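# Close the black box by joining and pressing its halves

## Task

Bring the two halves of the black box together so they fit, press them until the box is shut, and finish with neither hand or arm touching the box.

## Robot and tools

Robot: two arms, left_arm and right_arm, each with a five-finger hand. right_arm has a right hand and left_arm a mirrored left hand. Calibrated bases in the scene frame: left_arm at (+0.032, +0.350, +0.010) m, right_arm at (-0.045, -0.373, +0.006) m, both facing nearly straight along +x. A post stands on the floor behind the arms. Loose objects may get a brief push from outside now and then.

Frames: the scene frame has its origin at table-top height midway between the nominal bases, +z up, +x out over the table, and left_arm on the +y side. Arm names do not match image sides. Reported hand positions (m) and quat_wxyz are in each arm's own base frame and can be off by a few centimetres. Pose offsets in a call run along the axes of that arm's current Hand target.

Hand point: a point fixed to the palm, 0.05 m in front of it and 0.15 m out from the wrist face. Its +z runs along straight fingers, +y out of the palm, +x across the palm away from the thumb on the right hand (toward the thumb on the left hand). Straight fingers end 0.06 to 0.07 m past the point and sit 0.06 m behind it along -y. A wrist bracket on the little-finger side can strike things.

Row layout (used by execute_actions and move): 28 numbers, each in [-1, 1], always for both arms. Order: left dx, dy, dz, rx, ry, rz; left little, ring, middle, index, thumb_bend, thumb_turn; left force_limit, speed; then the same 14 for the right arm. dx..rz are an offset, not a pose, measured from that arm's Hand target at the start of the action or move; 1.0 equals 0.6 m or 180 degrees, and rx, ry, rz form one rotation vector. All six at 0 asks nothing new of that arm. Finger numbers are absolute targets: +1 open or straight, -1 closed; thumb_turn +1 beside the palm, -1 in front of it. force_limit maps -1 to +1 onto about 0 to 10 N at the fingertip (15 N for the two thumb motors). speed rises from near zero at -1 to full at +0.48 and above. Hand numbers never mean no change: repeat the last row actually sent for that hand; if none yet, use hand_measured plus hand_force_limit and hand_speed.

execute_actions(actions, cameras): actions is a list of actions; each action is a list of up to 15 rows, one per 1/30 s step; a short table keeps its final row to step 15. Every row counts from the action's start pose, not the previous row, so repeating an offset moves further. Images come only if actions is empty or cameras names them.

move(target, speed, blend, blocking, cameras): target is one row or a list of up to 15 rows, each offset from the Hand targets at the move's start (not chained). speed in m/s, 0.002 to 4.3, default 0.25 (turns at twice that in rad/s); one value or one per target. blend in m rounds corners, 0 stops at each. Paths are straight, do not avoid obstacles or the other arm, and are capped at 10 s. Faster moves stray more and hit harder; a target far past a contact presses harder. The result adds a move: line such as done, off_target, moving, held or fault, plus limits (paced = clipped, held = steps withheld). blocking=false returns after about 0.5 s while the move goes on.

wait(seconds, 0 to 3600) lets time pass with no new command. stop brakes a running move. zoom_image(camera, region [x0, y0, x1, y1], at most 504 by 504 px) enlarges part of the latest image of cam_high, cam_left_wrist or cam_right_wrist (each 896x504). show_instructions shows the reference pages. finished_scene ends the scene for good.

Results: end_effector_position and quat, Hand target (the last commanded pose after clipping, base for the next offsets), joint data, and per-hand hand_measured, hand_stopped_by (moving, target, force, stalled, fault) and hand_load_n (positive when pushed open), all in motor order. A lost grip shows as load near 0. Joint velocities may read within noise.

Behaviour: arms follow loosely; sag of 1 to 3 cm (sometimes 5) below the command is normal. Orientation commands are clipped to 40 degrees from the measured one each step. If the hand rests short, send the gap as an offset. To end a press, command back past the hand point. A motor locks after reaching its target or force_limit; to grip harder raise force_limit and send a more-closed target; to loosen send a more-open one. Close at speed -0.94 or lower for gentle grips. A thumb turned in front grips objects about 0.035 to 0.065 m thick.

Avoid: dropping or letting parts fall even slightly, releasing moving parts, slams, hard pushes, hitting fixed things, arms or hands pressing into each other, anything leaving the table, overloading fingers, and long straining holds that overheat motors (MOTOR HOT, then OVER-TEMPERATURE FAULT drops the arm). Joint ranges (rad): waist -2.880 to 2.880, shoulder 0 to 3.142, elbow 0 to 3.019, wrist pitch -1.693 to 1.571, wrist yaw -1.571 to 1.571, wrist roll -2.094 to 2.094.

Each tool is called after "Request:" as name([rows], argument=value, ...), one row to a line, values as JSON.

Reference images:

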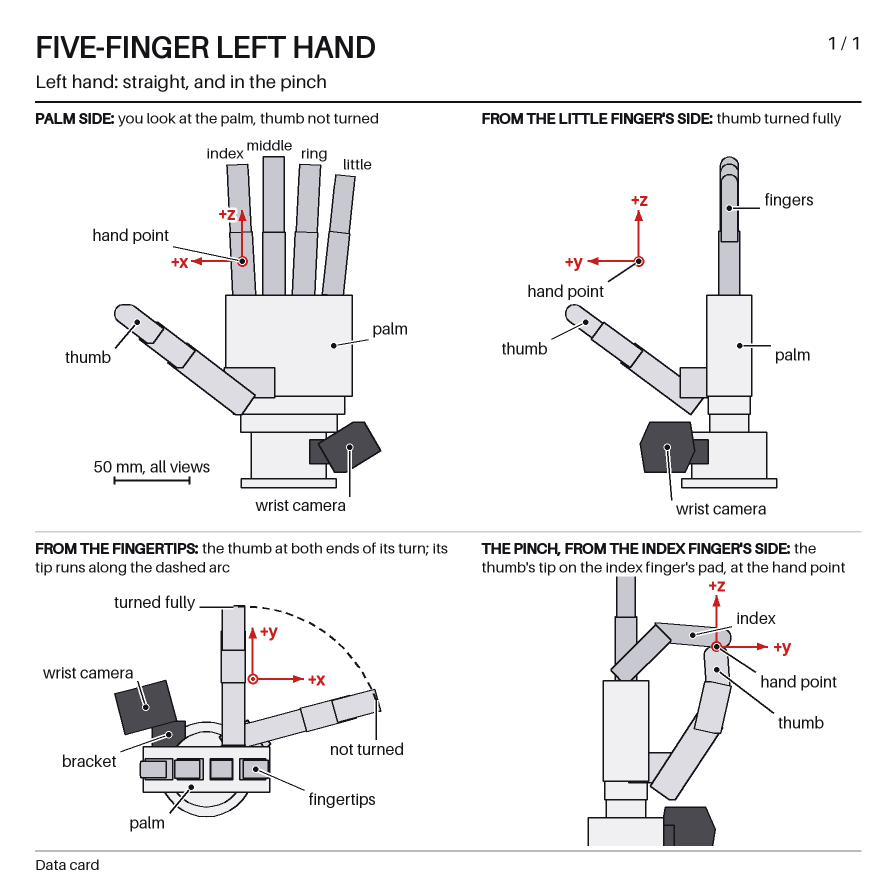

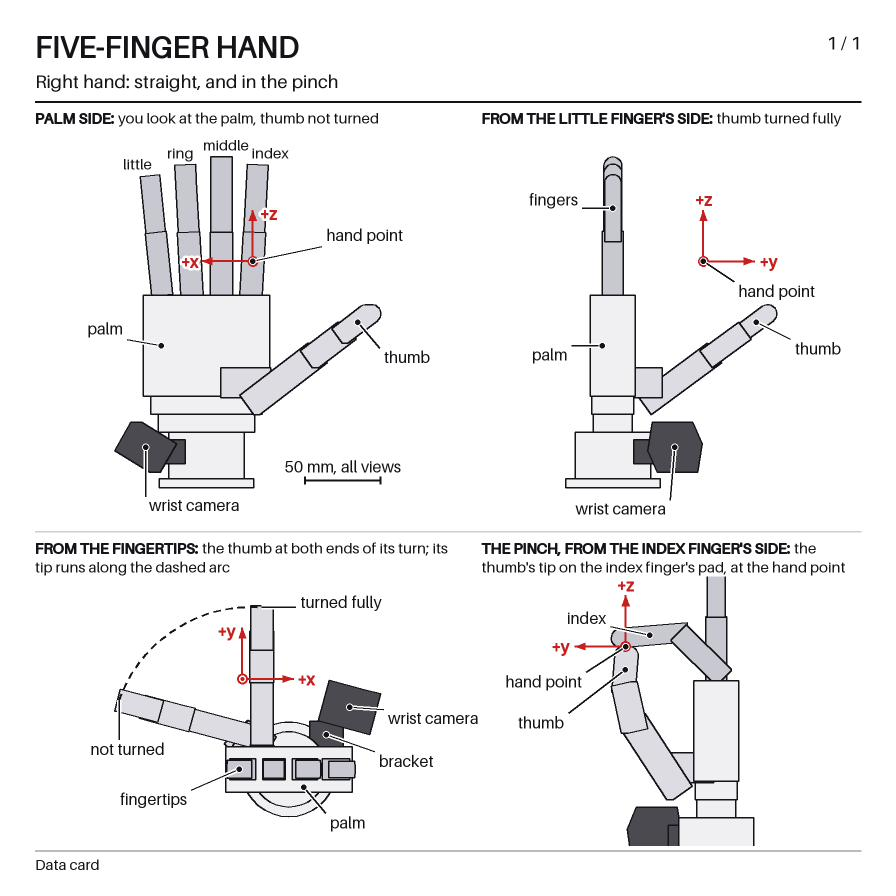

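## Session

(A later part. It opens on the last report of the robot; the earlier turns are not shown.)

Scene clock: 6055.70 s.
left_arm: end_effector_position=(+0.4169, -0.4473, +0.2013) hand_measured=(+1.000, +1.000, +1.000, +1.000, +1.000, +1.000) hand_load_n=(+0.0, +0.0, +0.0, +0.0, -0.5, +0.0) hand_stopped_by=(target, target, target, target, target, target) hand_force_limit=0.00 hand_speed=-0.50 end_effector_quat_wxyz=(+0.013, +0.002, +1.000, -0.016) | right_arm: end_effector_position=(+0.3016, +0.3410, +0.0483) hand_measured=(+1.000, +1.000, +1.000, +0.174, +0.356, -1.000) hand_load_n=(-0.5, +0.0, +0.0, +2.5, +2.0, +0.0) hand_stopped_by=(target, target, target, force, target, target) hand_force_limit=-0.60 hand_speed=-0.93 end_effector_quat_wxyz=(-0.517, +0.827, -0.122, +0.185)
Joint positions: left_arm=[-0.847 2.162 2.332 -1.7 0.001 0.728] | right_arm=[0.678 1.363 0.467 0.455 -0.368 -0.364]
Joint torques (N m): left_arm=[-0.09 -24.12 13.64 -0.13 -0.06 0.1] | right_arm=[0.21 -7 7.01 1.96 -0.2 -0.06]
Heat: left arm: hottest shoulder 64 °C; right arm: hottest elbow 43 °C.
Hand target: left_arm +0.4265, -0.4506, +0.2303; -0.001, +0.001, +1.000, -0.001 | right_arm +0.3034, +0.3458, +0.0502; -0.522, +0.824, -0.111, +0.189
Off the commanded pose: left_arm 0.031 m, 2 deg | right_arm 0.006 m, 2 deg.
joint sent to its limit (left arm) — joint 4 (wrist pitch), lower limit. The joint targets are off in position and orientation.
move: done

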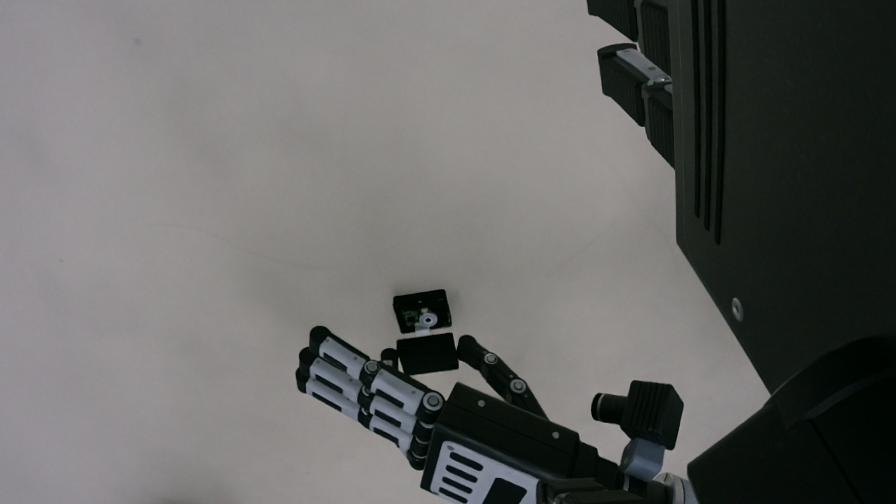

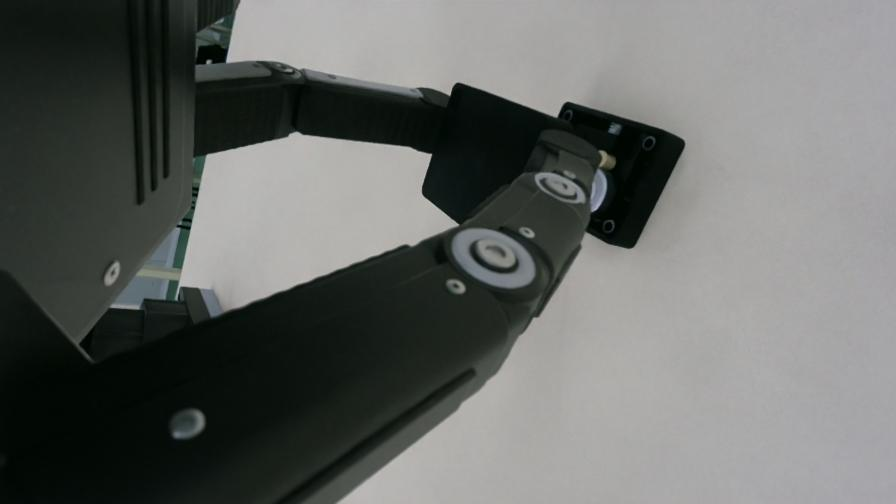

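Request:
zoom_image(camera="cam_left_wrist", region=[388, 282, 428, 322])

Request:
zoom_image(camera="cam_left_wrist", region=[418, 282, 458, 322])

Request:
zoom_image(camera="cam_left_wrist", region=[388, 318, 458, 378])

Scaled by 12.600 from the camera's image (finer frame: 1280x720).

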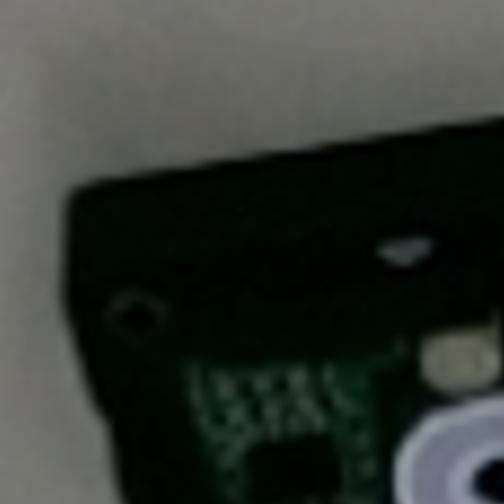

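Scaled by 12.600 from the camera's image (finer frame: 1280x720).

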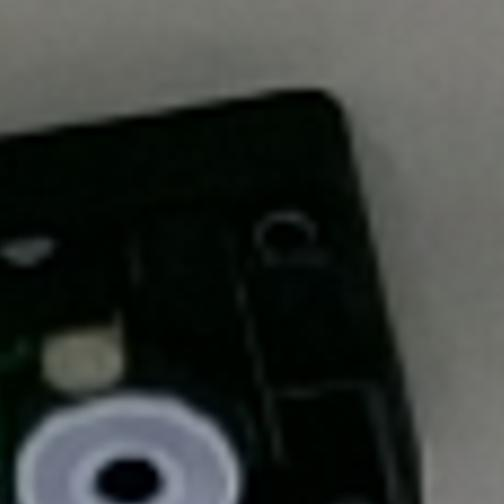

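Scaled by 7.200 from the camera's image (finer frame: 1280x720).

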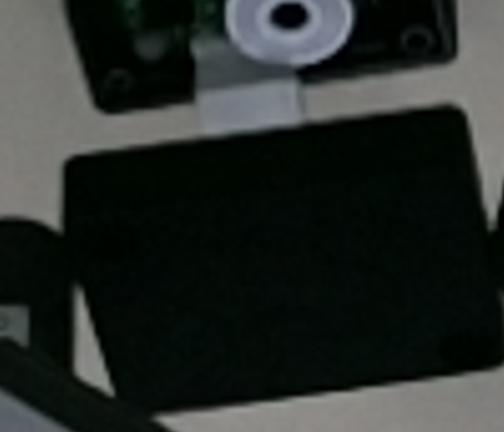

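Request:
zoom_image(camera="cam_right_wrist", region=[620, 100, 700, 170])

Request:
zoom_image(camera="cam_right_wrist", region=[540, 90, 640, 170])

Request:
zoom_image(camera="cam_right_wrist", region=[580, 180, 680, 260])

Scaled by 6.300 from the camera's image (finer frame: 1280x720).

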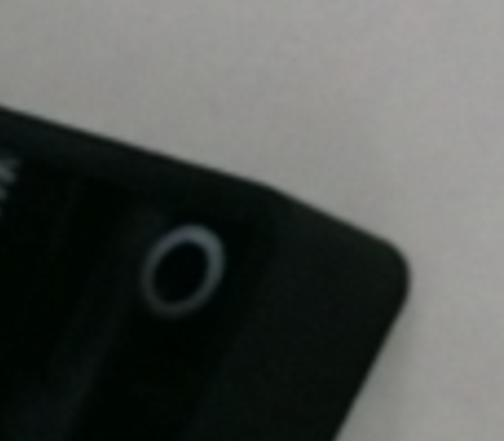

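Scaled by 5.040 from the camera's image (finer frame: 1280x720).

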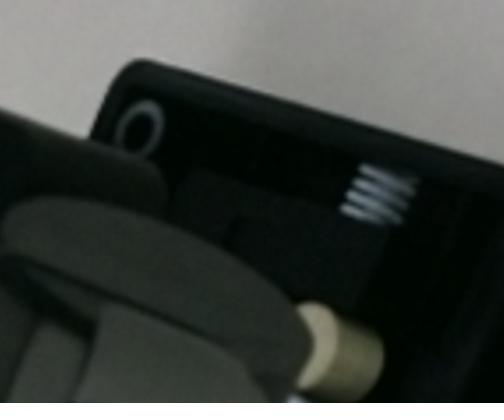

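Scaled by 5.040 from the camera's image (finer frame: 1280x720).

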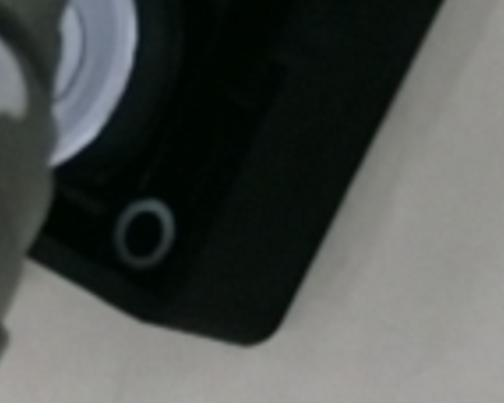

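Request:
move([
  [0,0,0,0,0,0,1,1,1,1,1,1,0,-0.5,0.0340,0.0083,0.0160,-0.0006,0.0029,0.0012,1,1,1,0.03,0.355,-1,-0.6,-0.93],
  [0,0,0,0,0,0,1,1,1,1,1,1,0,-0.5,0,0.0283,0.0210,-0.0006,0.0029,0.0012,1,1,1,0.03,0.355,-1,-0.6,-0.93],
], speed=[0.1,0.05], cameras=["cam_left_wrist","cam_right_wrist"])

Request:
zoom_image(camera="cam_left_wrist", region=[385, 280, 455, 330])

Request:
zoom_image(camera="cam_right_wrist", region=[540, 70, 680, 170])

Scene clock: 6139.47 s.
left_arm: end_effector_position=(+0.4169, -0.4473, +0.2013) hand_measured=(+1.000, +1.000, +1.000, +1.000, +1.000, +1.000) hand_load_n=(+0.0, +0.0, +0.0, -0.5, -0.5, +0.0) hand_stopped_by=(target, target, target, target, target, target) hand_force_limit=0.00 hand_speed=-0.50 end_effector_quat_wxyz=(+0.013, +0.002, +1.000, -0.016) | right_arm: end_effector_position=(+0.3074, +0.3462, +0.0315) hand_measured=(+1.000, +1.000, +1.000, +0.174, +0.356, -1.000) hand_load_n=(+0.0, +0.0, +0.0, +2.0, +2.5, +0.0) hand_stopped_by=(target, target, target, force, target, target) hand_force_limit=-0.60 hand_speed=-0.93 end_effector_quat_wxyz=(-0.518, +0.826, -0.114, +0.190)
Joint positions: left_arm=[-0.847 2.162 2.332 -1.7 0.001 0.728] | right_arm=[0.681 1.443 0.467 0.544 -0.367 -0.379]
Joint torques (N m): left_arm=[-0.44 -24 13.74 -0.18 -0.05 0.09] | right_arm=[-0.03 -7.24 6.34 2.06 0.15 0.13]
Heat: left arm: hottest shoulder 64 °C; right arm: hottest elbow 35 °C.
Hand target: left_arm +0.4265, -0.4506, +0.2303; -0.001, +0.001, +1.000, -0.001 | right_arm +0.3091, +0.3488, +0.0301; -0.521, +0.824, -0.115, +0.192
Off the commanded pose: left_arm 0.031 m, 2 deg | right_arm 0.003 m, 0 deg.
joint sent to its limit (left arm) — joint 4 (wrist pitch), lower limit. The joint targets are off in position and orientation.
move: done

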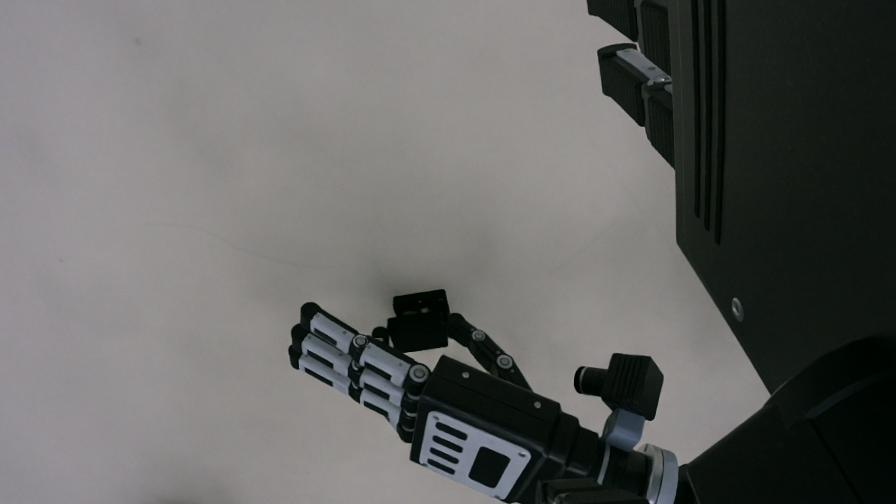

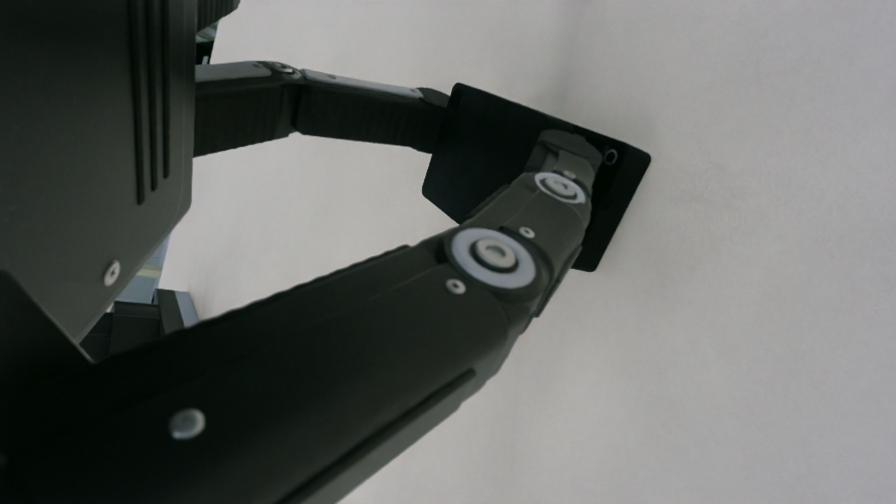

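Scaled by 7.200 from the camera's image (finer frame: 1280x720).

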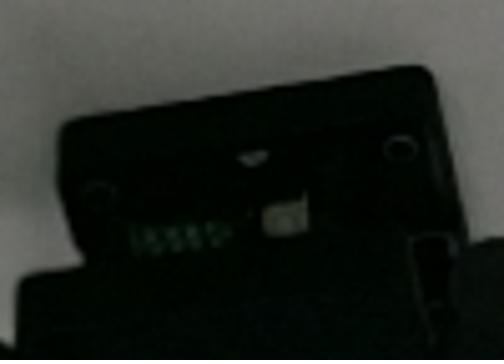

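Scaled by 3.600 from the camera's image (finer frame: 1280x720).

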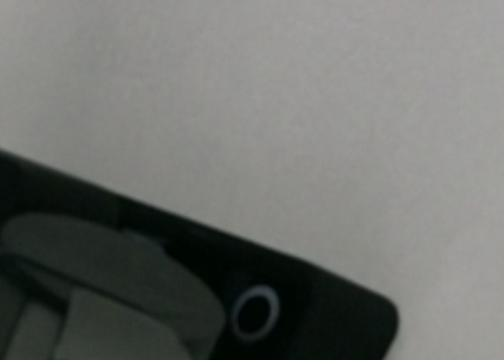

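Request:
move([
  [0,0,0,0,0,0,1,1,1,1,1,1,0,-0.5,0.0213,0.0085,-0.0088,0,0,0,1,1,1,0.03,0.355,-1,-0.6,-0.93],
  [0,0,0,0,0,0,1,1,1,1,1,1,0,-0.5,0.0016,0.0112,0.0027,0,0,0,1,1,1,0.03,0.355,-1,-0.6,-0.93],
], speed=[0.05,0.05], cameras=["cam_left_wrist","cam_right_wrist"])

Request:
zoom_image(camera="cam_left_wrist", region=[385, 280, 455, 330])

Request:
zoom_image(camera="cam_right_wrist", region=[540, 70, 680, 170])

Scene clock: 6173.93 s.
left_arm: end_effector_position=(+0.4169, -0.4473, +0.2013) hand_measured=(+1.000, +1.000, +1.000, +1.000, +1.000, +1.000) hand_load_n=(+0.0, +0.0, +0.0, +0.5, -0.5, +0.0) hand_stopped_by=(target, target, target, target, target, target) hand_force_limit=0.00 hand_speed=-0.50 end_effector_quat_wxyz=(+0.013, +0.002, +1.000, -0.016) | right_arm: end_effector_position=(+0.3092, +0.3439, +0.0246) hand_measured=(+1.000, +1.000, +1.000, +0.174, +0.356, -1.000) hand_load_n=(+0.0, +0.0, +0.0, +2.5, +2.5, +0.0) hand_stopped_by=(target, target, target, force, target, target) hand_force_limit=-0.60 hand_speed=-0.93 end_effector_quat_wxyz=(-0.518, +0.826, -0.116, +0.190)
Joint positions: left_arm=[-0.847 2.162 2.332 -1.7 0.001 0.728] | right_arm=[0.672 1.467 0.463 0.571 -0.375 -0.379]
Joint torques (N m): left_arm=[-0.26 -23.47 13.55 -0.14 -0.06 0.09] | right_arm=[-0.38 -7.24 6.15 2.04 0.12 0.09]
Heat: left arm: hottest shoulder 64 °C; right arm: hottest elbow 34 °C.
Hand target: left_arm +0.4265, -0.4506, +0.2303; -0.001, +0.001, +1.000, -0.001 | right_arm +0.3107, +0.3469, +0.0236; -0.521, +0.824, -0.115, +0.192
Off the commanded pose: left_arm 0.031 m, 2 deg | right_arm 0.004 m, 0 deg.
joint sent to its limit (left arm) — joint 4 (wrist pitch), lower limit. The joint targets are off in position and orientation.
move: done

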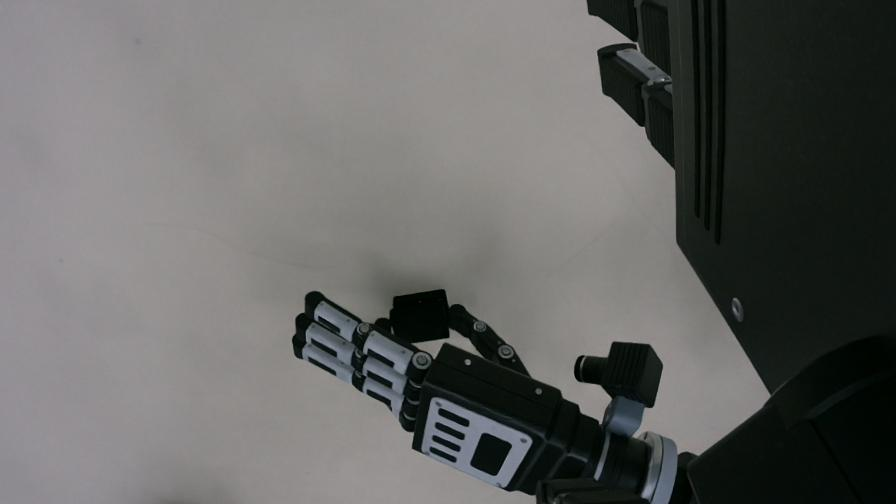

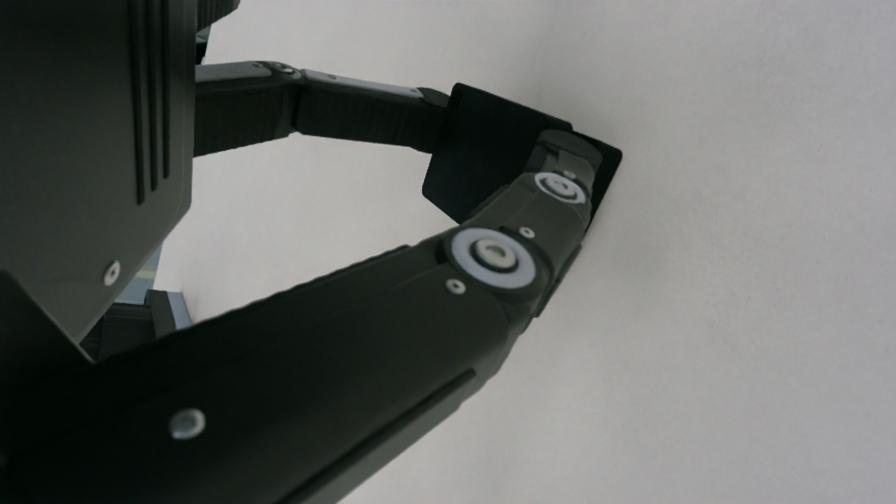

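Scaled by 7.200 from the camera's image (finer frame: 1280x720).

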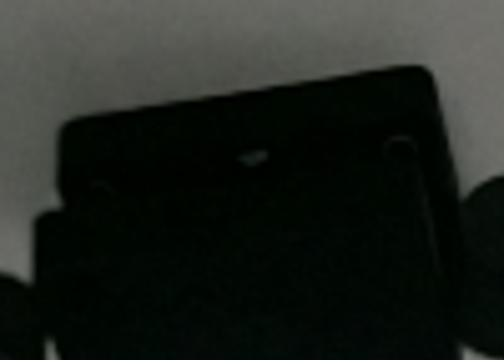

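Scaled by 3.600 from the camera's image (finer frame: 1280x720).

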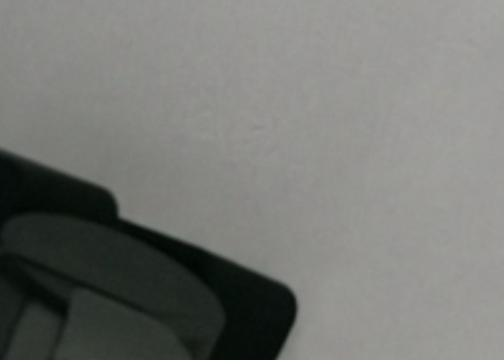

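Request:
move([
  [0,0,0,0,0,0,1,1,1,1,1,1,0,-0.5,0.0213,0.0085,-0.0088,0,0,0,1,1,1,0.03,0.355,-1,-0.6,-0.93],
  [0,0,0,0,0,0,1,1,1,1,1,1,0,-0.5,-0.002,-0.0008,0.0008,0,0,0,1,1,1,0.03,0.355,-1,-0.6,-0.93],
], speed=[0.05,0.05], cameras=["cam_left_wrist","cam_right_wrist"])

Request:
zoom_image(camera="cam_left_wrist", region=[385, 280, 455, 330])

Request:
zoom_image(camera="cam_right_wrist", region=[540, 70, 680, 170])

Scene clock: 6199.90 s.
left_arm: end_effector_position=(+0.4169, -0.4473, +0.2013) hand_measured=(+1.000, +1.000, +1.000, +1.000, +1.000, +1.000) hand_load_n=(+0.0, +0.0, +0.0, -0.5, +0.0, +0.0) hand_stopped_by=(target, target, target, target, target, target) hand_force_limit=0.00 hand_speed=-0.50 end_effector_quat_wxyz=(+0.013, +0.002, +1.000, -0.016) | right_arm: end_effector_position=(+0.3079, +0.3453, +0.0244) hand_measured=(+1.000, +1.000, +1.000, +0.174, +0.356, -1.000) hand_load_n=(+0.0, +0.0, +0.0, +2.5, +2.5, +0.0) hand_stopped_by=(target, target, target, force, target, target) hand_force_limit=-0.60 hand_speed=-0.93 end_effector_quat_wxyz=(-0.518, +0.826, -0.113, +0.190)
Joint positions: left_arm=[-0.847 2.162 2.332 -1.7 0.001 0.728] | right_arm=[0.678 1.467 0.463 0.571 -0.371 -0.383]
Joint torques (N m): left_arm=[-0.21 -23.59 13.74 -0.27 -0.03 0.09] | right_arm=[-0.09 -7.36 6.09 2.06 0.16 0.17]
Heat: left arm: hottest shoulder 64 °C; right arm: hottest elbow 34 °C.
Hand target: left_arm +0.4265, -0.4506, +0.2303; -0.001, +0.001, +1.000, -0.001 | right_arm +0.3098, +0.3479, +0.0236; -0.521, +0.824, -0.115, +0.192
Off the commanded pose: left_arm 0.031 m, 2 deg | right_arm 0.003 m, 1 deg.
joint sent to its limit (left arm) — joint 4 (wrist pitch), lower limit. The joint targets are off in position and orientation.
move: done

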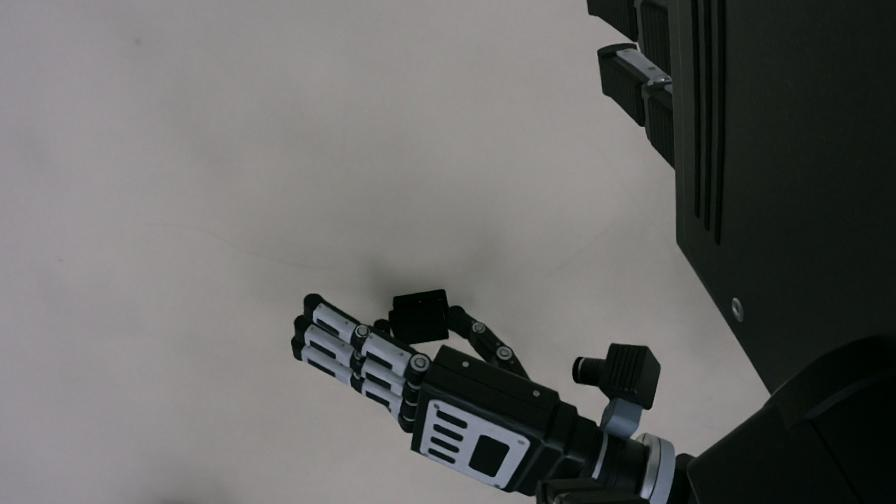

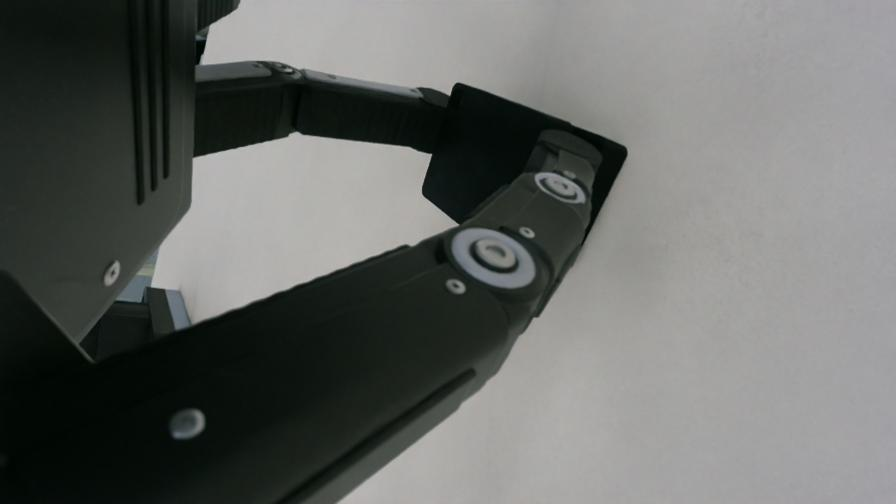

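Scaled by 7.200 from the camera's image (finer frame: 1280x720).

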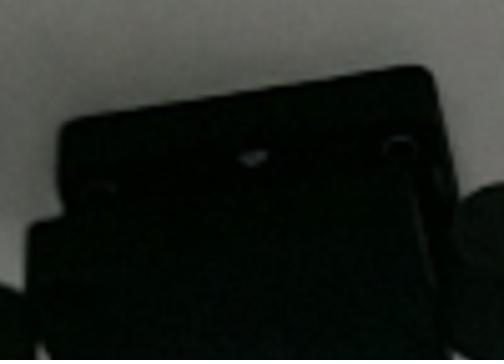

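Scaled by 3.600 from the camera's image (finer frame: 1280x720).

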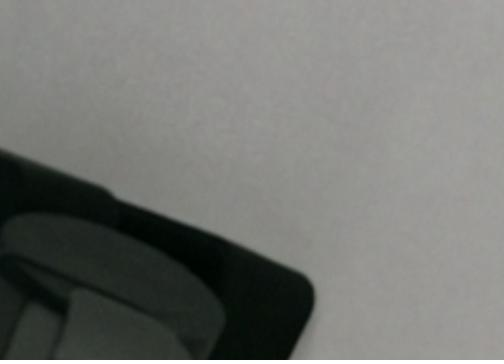

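Request:
move(target=[0,0,0,0,0,0,1,1,1,1,1,1,0,-0.5,-0.0013,0.006,0.0026,0,0,0,1,1,1,0.03,0.355,-1,-0.6,-0.93], speed=0.03, cameras=["cam_left_wrist","cam_right_wrist"])

Request:
zoom_image(camera="cam_left_wrist", region=[385, 280, 455, 330])

Request:
zoom_image(camera="cam_right_wrist", region=[400, 70, 650, 230])

Scene clock: 6266.23 s.
left_arm: end_effector_position=(+0.4169, -0.4473, +0.2013) hand_measured=(+1.000, +1.000, +1.000, +1.000, +1.000, +1.000) hand_load_n=(+0.0, +0.0, +0.0, +0.0, +0.0, +0.0) hand_stopped_by=(target, target, target, target, target, target) hand_force_limit=0.00 hand_speed=-0.50 end_effector_quat_wxyz=(+0.013, +0.002, +1.000, -0.016) | right_arm: end_effector_position=(+0.3090, +0.3461, +0.0213) hand_measured=(+1.000, +1.000, +1.000, +0.174, +0.356, -1.000) hand_load_n=(+0.0, +0.0, +0.0, +2.5, +2.5, +0.0) hand_stopped_by=(target, target, target, force, target, target) hand_force_limit=-0.60 hand_speed=-0.93 end_effector_quat_wxyz=(-0.518, +0.826, -0.112, +0.191)
Joint positions: left_arm=[-0.847 2.162 2.332 -1.7 0.001 0.728] | right_arm=[0.678 1.483 0.463 0.589 -0.37 -0.383]
Joint torques (N m): left_arm=[-0.03 -23.47 13.63 -0.16 -0.03 0.09] | right_arm=[-0.03 -7.82 5.86 1.99 0.11 0.14]
Heat: left arm: hottest shoulder 64 °C; right arm: hottest elbow 34 °C.
Hand target: left_arm +0.4265, -0.4506, +0.2303; -0.001, +0.001, +1.000, -0.001 | right_arm +0.3099, +0.3479, +0.0195; -0.521, +0.824, -0.115, +0.192
Off the commanded pose: left_arm 0.031 m, 2 deg | right_arm 0.003 m, 0 deg.
joint sent to its limit (left arm) — joint 4 (wrist pitch), lower limit. The joint targets are off in position and orientation.
move: done

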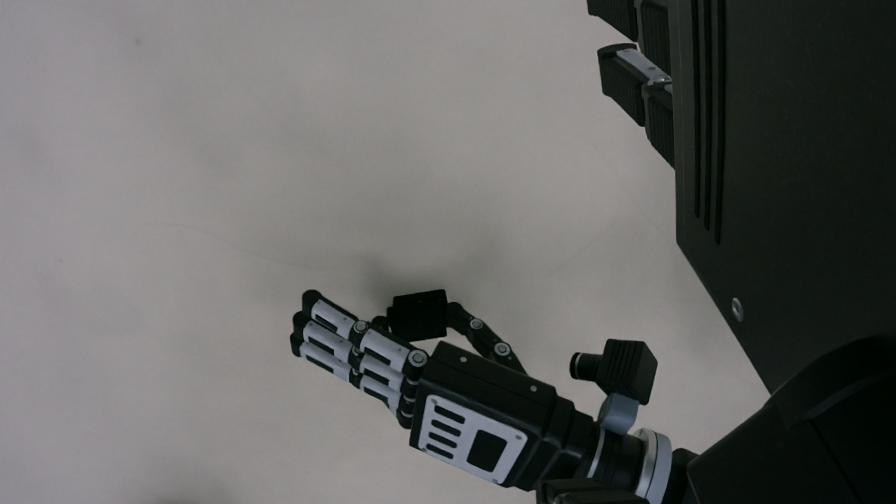

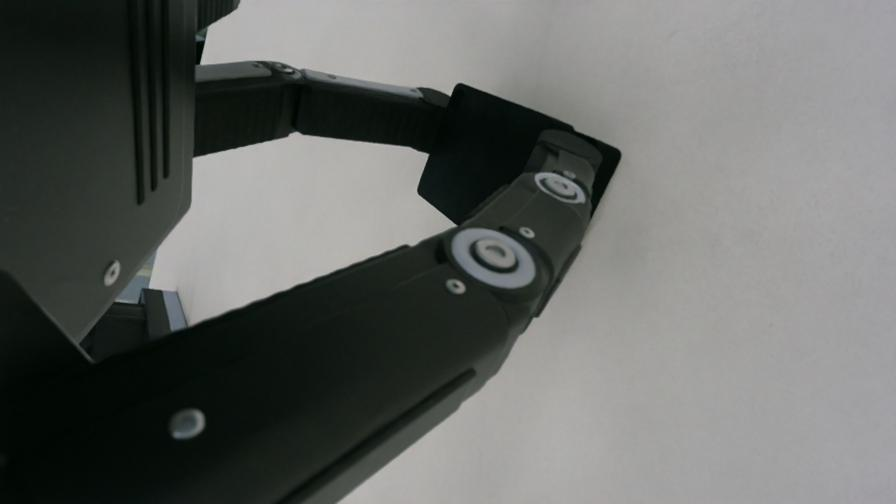

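Scaled by 7.200 from the camera's image (finer frame: 1280x720).

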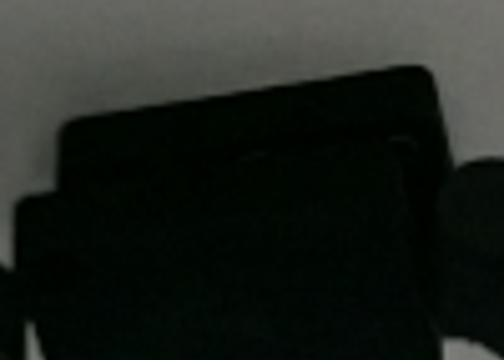

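Scaled by 2.016 from the camera's image (finer frame: 1280x720).

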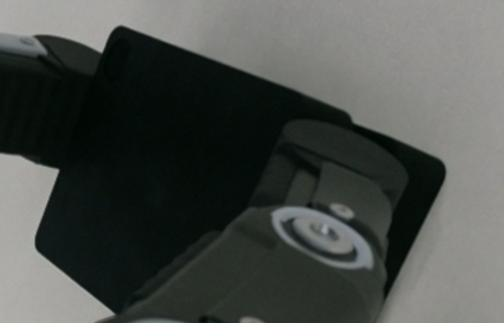

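Request:
move(target=[0,0,0,0,0,0,1,1,1,1,1,1,0,-0.5,0,0,0,0,0,0,1,1,1,0.20,0.355,-1,-0.6,-0.95], speed=0.02, cameras=["cam_left_wrist","cam_right_wrist"])

Request:
zoom_image(camera="cam_left_wrist", region=[385, 280, 455, 330])

Request:
zoom_image(camera="cam_right_wrist", region=[400, 70, 650, 230])

Scene clock: 6298.30 s.
left_arm: end_effector_position=(+0.4169, -0.4473, +0.2013) hand_measured=(+1.000, +1.000, +1.000, +1.000, +1.000, +1.000) hand_load_n=(+0.0, +0.0, +0.0, +0.0, +0.0, +0.0) hand_stopped_by=(target, target, target, target, target, target) hand_force_limit=0.00 hand_speed=-0.50 end_effector_quat_wxyz=(+0.013, +0.002, +1.000, -0.016) | right_arm: end_effector_position=(+0.3090, +0.3461, +0.0213) hand_measured=(+1.000, +1.000, +1.000, +0.200, +0.356, -1.000) hand_load_n=(+0.0, +0.0, +0.0, +0.0, +0.0, +0.0) hand_stopped_by=(target, target, target, target, target, target) hand_force_limit=-0.60 hand_speed=-0.95 end_effector_quat_wxyz=(-0.518, +0.826, -0.112, +0.191)
Joint positions: left_arm=[-0.847 2.162 2.332 -1.7 0.001 0.728] | right_arm=[0.678 1.483 0.463 0.589 -0.37 -0.383]
Joint torques (N m): left_arm=[-0.21 -23.59 13.61 -0.14 -0.05 0.08] | right_arm=[-0.38 -7.65 5.9 2.11 0.14 0.15]
Heat: left arm: hottest shoulder 64 °C; right arm: hottest elbow 34 °C.
Hand target: left_arm +0.4265, -0.4506, +0.2303; -0.001, +0.001, +1.000, -0.001 | right_arm +0.3099, +0.3479, +0.0195; -0.521, +0.824, -0.115, +0.192
Off the commanded pose: left_arm 0.031 m, 2 deg | right_arm 0.003 m, 0 deg.
joint sent to its limit (left arm) — joint 4 (wrist pitch), lower limit. The joint targets are off in position and orientation.
move: done

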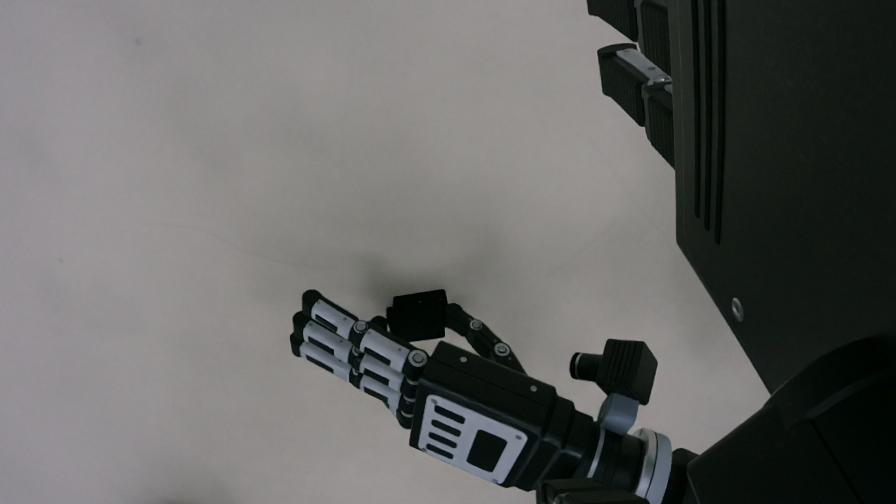

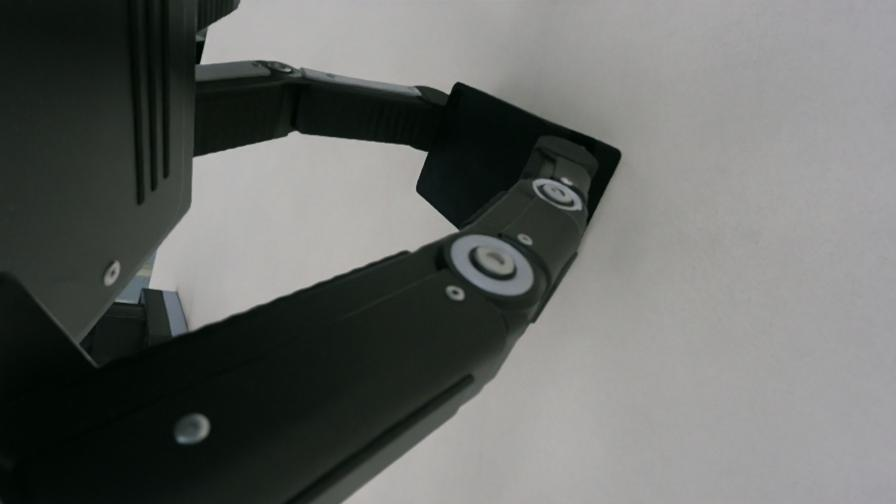

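Scaled by 7.200 from the camera's image (finer frame: 1280x720).

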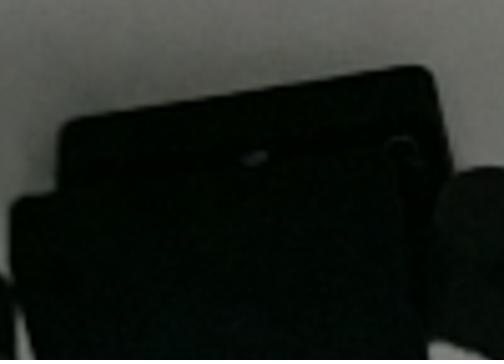

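Scaled by 2.016 from the camera's image (finer frame: 1280x720).

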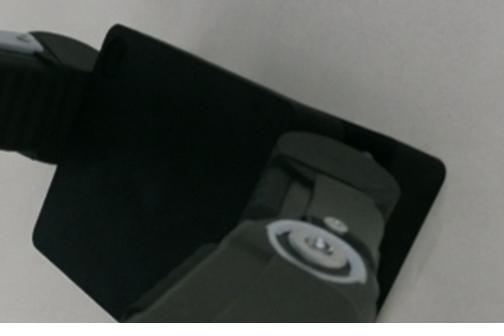

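Request:
move([
  [0,0,0,0,0,0,1,1,1,1,1,1,0,-0.5,0,0,0,0,0,0,1,1,1,0.3,0.42,-1,-0.6,-0.93],
  [0,0,0,0,0,0,1,1,1,1,1,1,0,-0.5,0,0,0,0,0,0,1,1,1,0.6,0.46,-1,-0.6,-0.85],
], speed=0.02, cameras=["cam_left_wrist","cam_right_wrist"])

Request:
zoom_image(camera="cam_left_wrist", region=[385, 280, 455, 330])

Request:
zoom_image(camera="cam_right_wrist", region=[400, 70, 650, 230])

Scene clock: 6324.33 s.
left_arm: end_effector_position=(+0.4169, -0.4473, +0.2013) hand_measured=(+1.000, +1.000, +1.000, +1.000, +1.000, +1.000) hand_load_n=(+0.0, +0.0, +0.0, +0.0, +0.0, +0.0) hand_stopped_by=(target, target, target, target, target, target) hand_force_limit=0.00 hand_speed=-0.50 end_effector_quat_wxyz=(+0.013, +0.002, +1.000, -0.016) | right_arm: end_effector_position=(+0.3090, +0.3461, +0.0213) hand_measured=(+1.000, +1.000, +1.000, +0.600, +0.460, -1.000) hand_load_n=(+0.0, +0.0, +0.0, +0.0, +0.0, +0.0) hand_stopped_by=(target, target, target, target, target, target) hand_force_limit=-0.60 hand_speed=-0.85 end_effector_quat_wxyz=(-0.518, +0.826, -0.112, +0.191)
Joint positions: left_arm=[-0.847 2.162 2.332 -1.7 0.001 0.728] | right_arm=[0.678 1.483 0.463 0.589 -0.37 -0.383]
Joint torques (N m): left_arm=[-0.5 -23.47 13.63 -0.16 -0.05 0.09] | right_arm=[-0.09 -7.3 5.85 2.03 0.12 0.16]
Heat: left arm: hottest shoulder 64 °C; right arm: hottest elbow 33 °C.
Hand target: left_arm +0.4265, -0.4506, +0.2303; -0.001, +0.001, +1.000, -0.001 | right_arm +0.3099, +0.3479, +0.0195; -0.521, +0.824, -0.115, +0.192
Off the commanded pose: left_arm 0.031 m, 2 deg | right_arm 0.003 m, 0 deg.
joint sent to its limit (left arm) — joint 4 (wrist pitch), lower limit. The joint targets are off in position and orientation.
move: done

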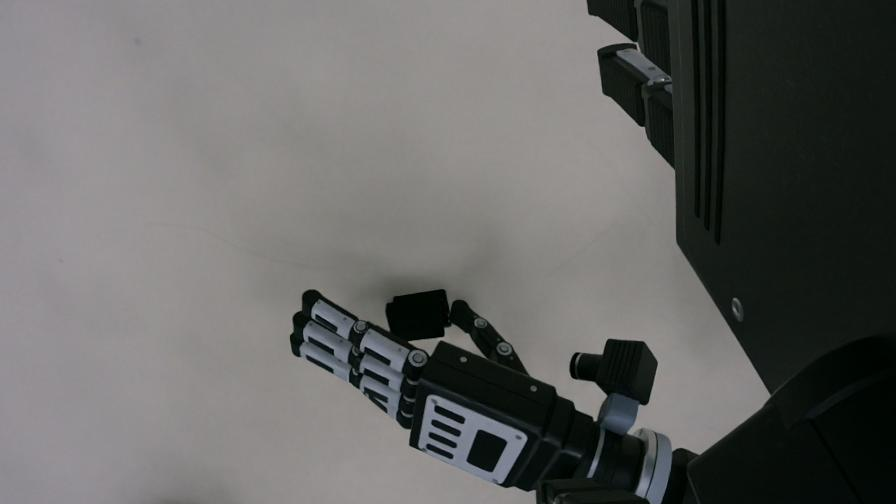

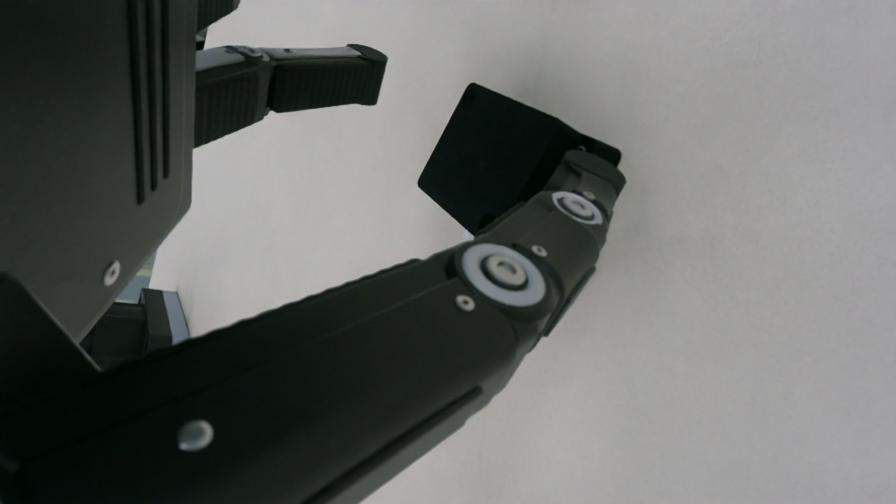

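Scaled by 7.200 from the camera's image (finer frame: 1280x720).

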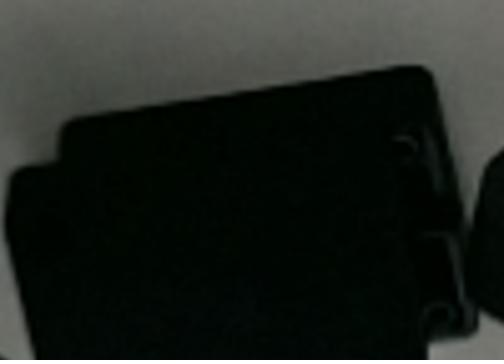

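Scaled by 2.016 from the camera's image (finer frame: 1280x720).

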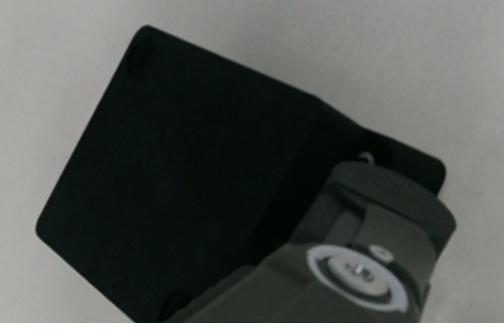

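Request:
move([
  [0,0,0,0,0,0,1,1,1,1,1,1,0,-0.5,0,0,0,0,0,0,1,1,1,0.3,0.46,-1,-0.6,-0.85],
  [0,0,0,0,0,0,1,1,1,1,1,1,0,-0.5,0,0,0,0,0,0,1,1,1,0.16,0.46,-1,-0.7,-0.95],
], speed=0.02, cameras=["cam_left_wrist","cam_right_wrist"])

Request:
zoom_image(camera="cam_left_wrist", region=[385, 280, 455, 330])

Request:
zoom_image(camera="cam_right_wrist", region=[400, 70, 650, 230])

Scene clock: 6353.33 s.
left_arm: end_effector_position=(+0.4169, -0.4473, +0.2013) hand_measured=(+1.000, +1.000, +1.000, +1.000, +1.000, +1.000) hand_load_n=(+0.0, -0.5, +0.0, +0.0, +0.0, +0.0) hand_stopped_by=(target, target, target, target, target, target) hand_force_limit=0.00 hand_speed=-0.50 end_effector_quat_wxyz=(+0.013, +0.002, +1.000, -0.016) | right_arm: end_effector_position=(+0.3090, +0.3461, +0.0213) hand_measured=(+1.000, +1.000, +1.000, +0.160, +0.460, -1.000) hand_load_n=(+0.0, +0.0, +0.0, +0.0, +0.0, +0.0) hand_stopped_by=(target, target, target, target, target, target) hand_force_limit=-0.70 hand_speed=-0.95 end_effector_quat_wxyz=(-0.518, +0.826, -0.112, +0.191)
Joint positions: left_arm=[-0.847 2.162 2.332 -1.7 0.001 0.728] | right_arm=[0.678 1.483 0.463 0.589 -0.37 -0.383]
Joint torques (N m): left_arm=[-0.26 -23.82 13.71 -0.17 -0.05 0.09] | right_arm=[-0.09 -7.71 5.86 1.95 0.12 0.15]
Heat: left arm: hottest shoulder 64 °C; right arm: hottest elbow 33 °C.
Hand target: left_arm +0.4265, -0.4506, +0.2303; -0.001, +0.001, +1.000, -0.001 | right_arm +0.3099, +0.3479, +0.0195; -0.521, +0.824, -0.115, +0.192
Off the commanded pose: left_arm 0.031 m, 2 deg | right_arm 0.003 m, 0 deg.
joint sent to its limit (left arm) — joint 4 (wrist pitch), lower limit. The joint targets are off in position and orientation.
move: done

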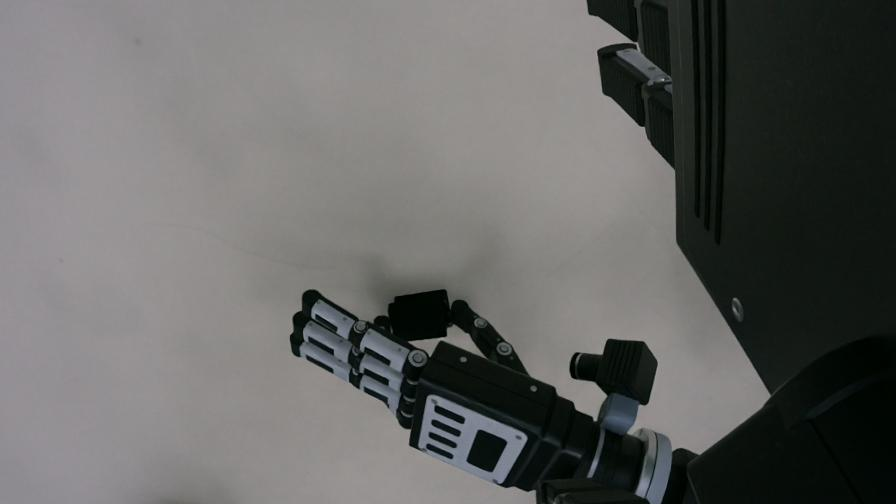

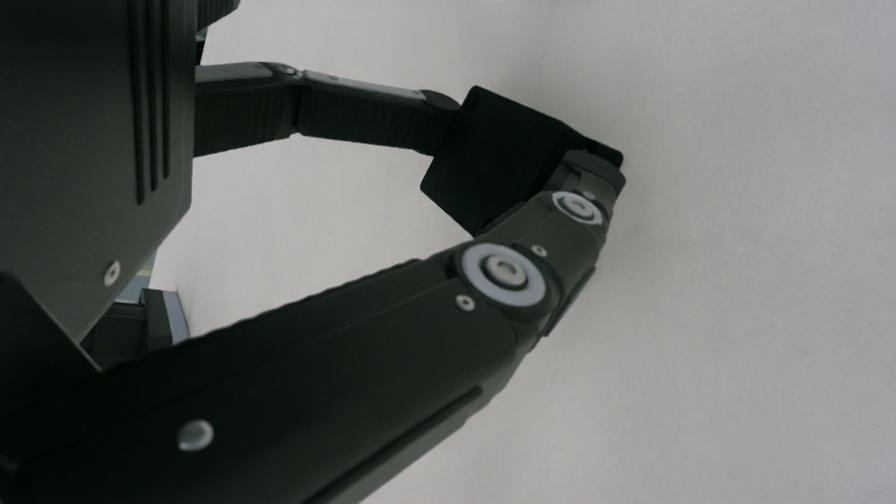

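Scaled by 7.200 from the camera's image (finer frame: 1280x720).

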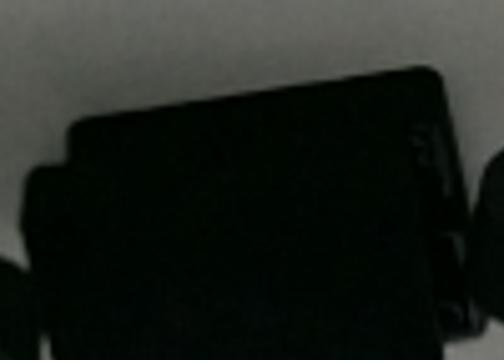

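Scaled by 2.016 from the camera's image (finer frame: 1280x720).

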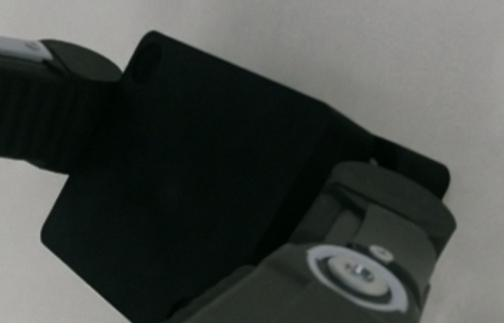

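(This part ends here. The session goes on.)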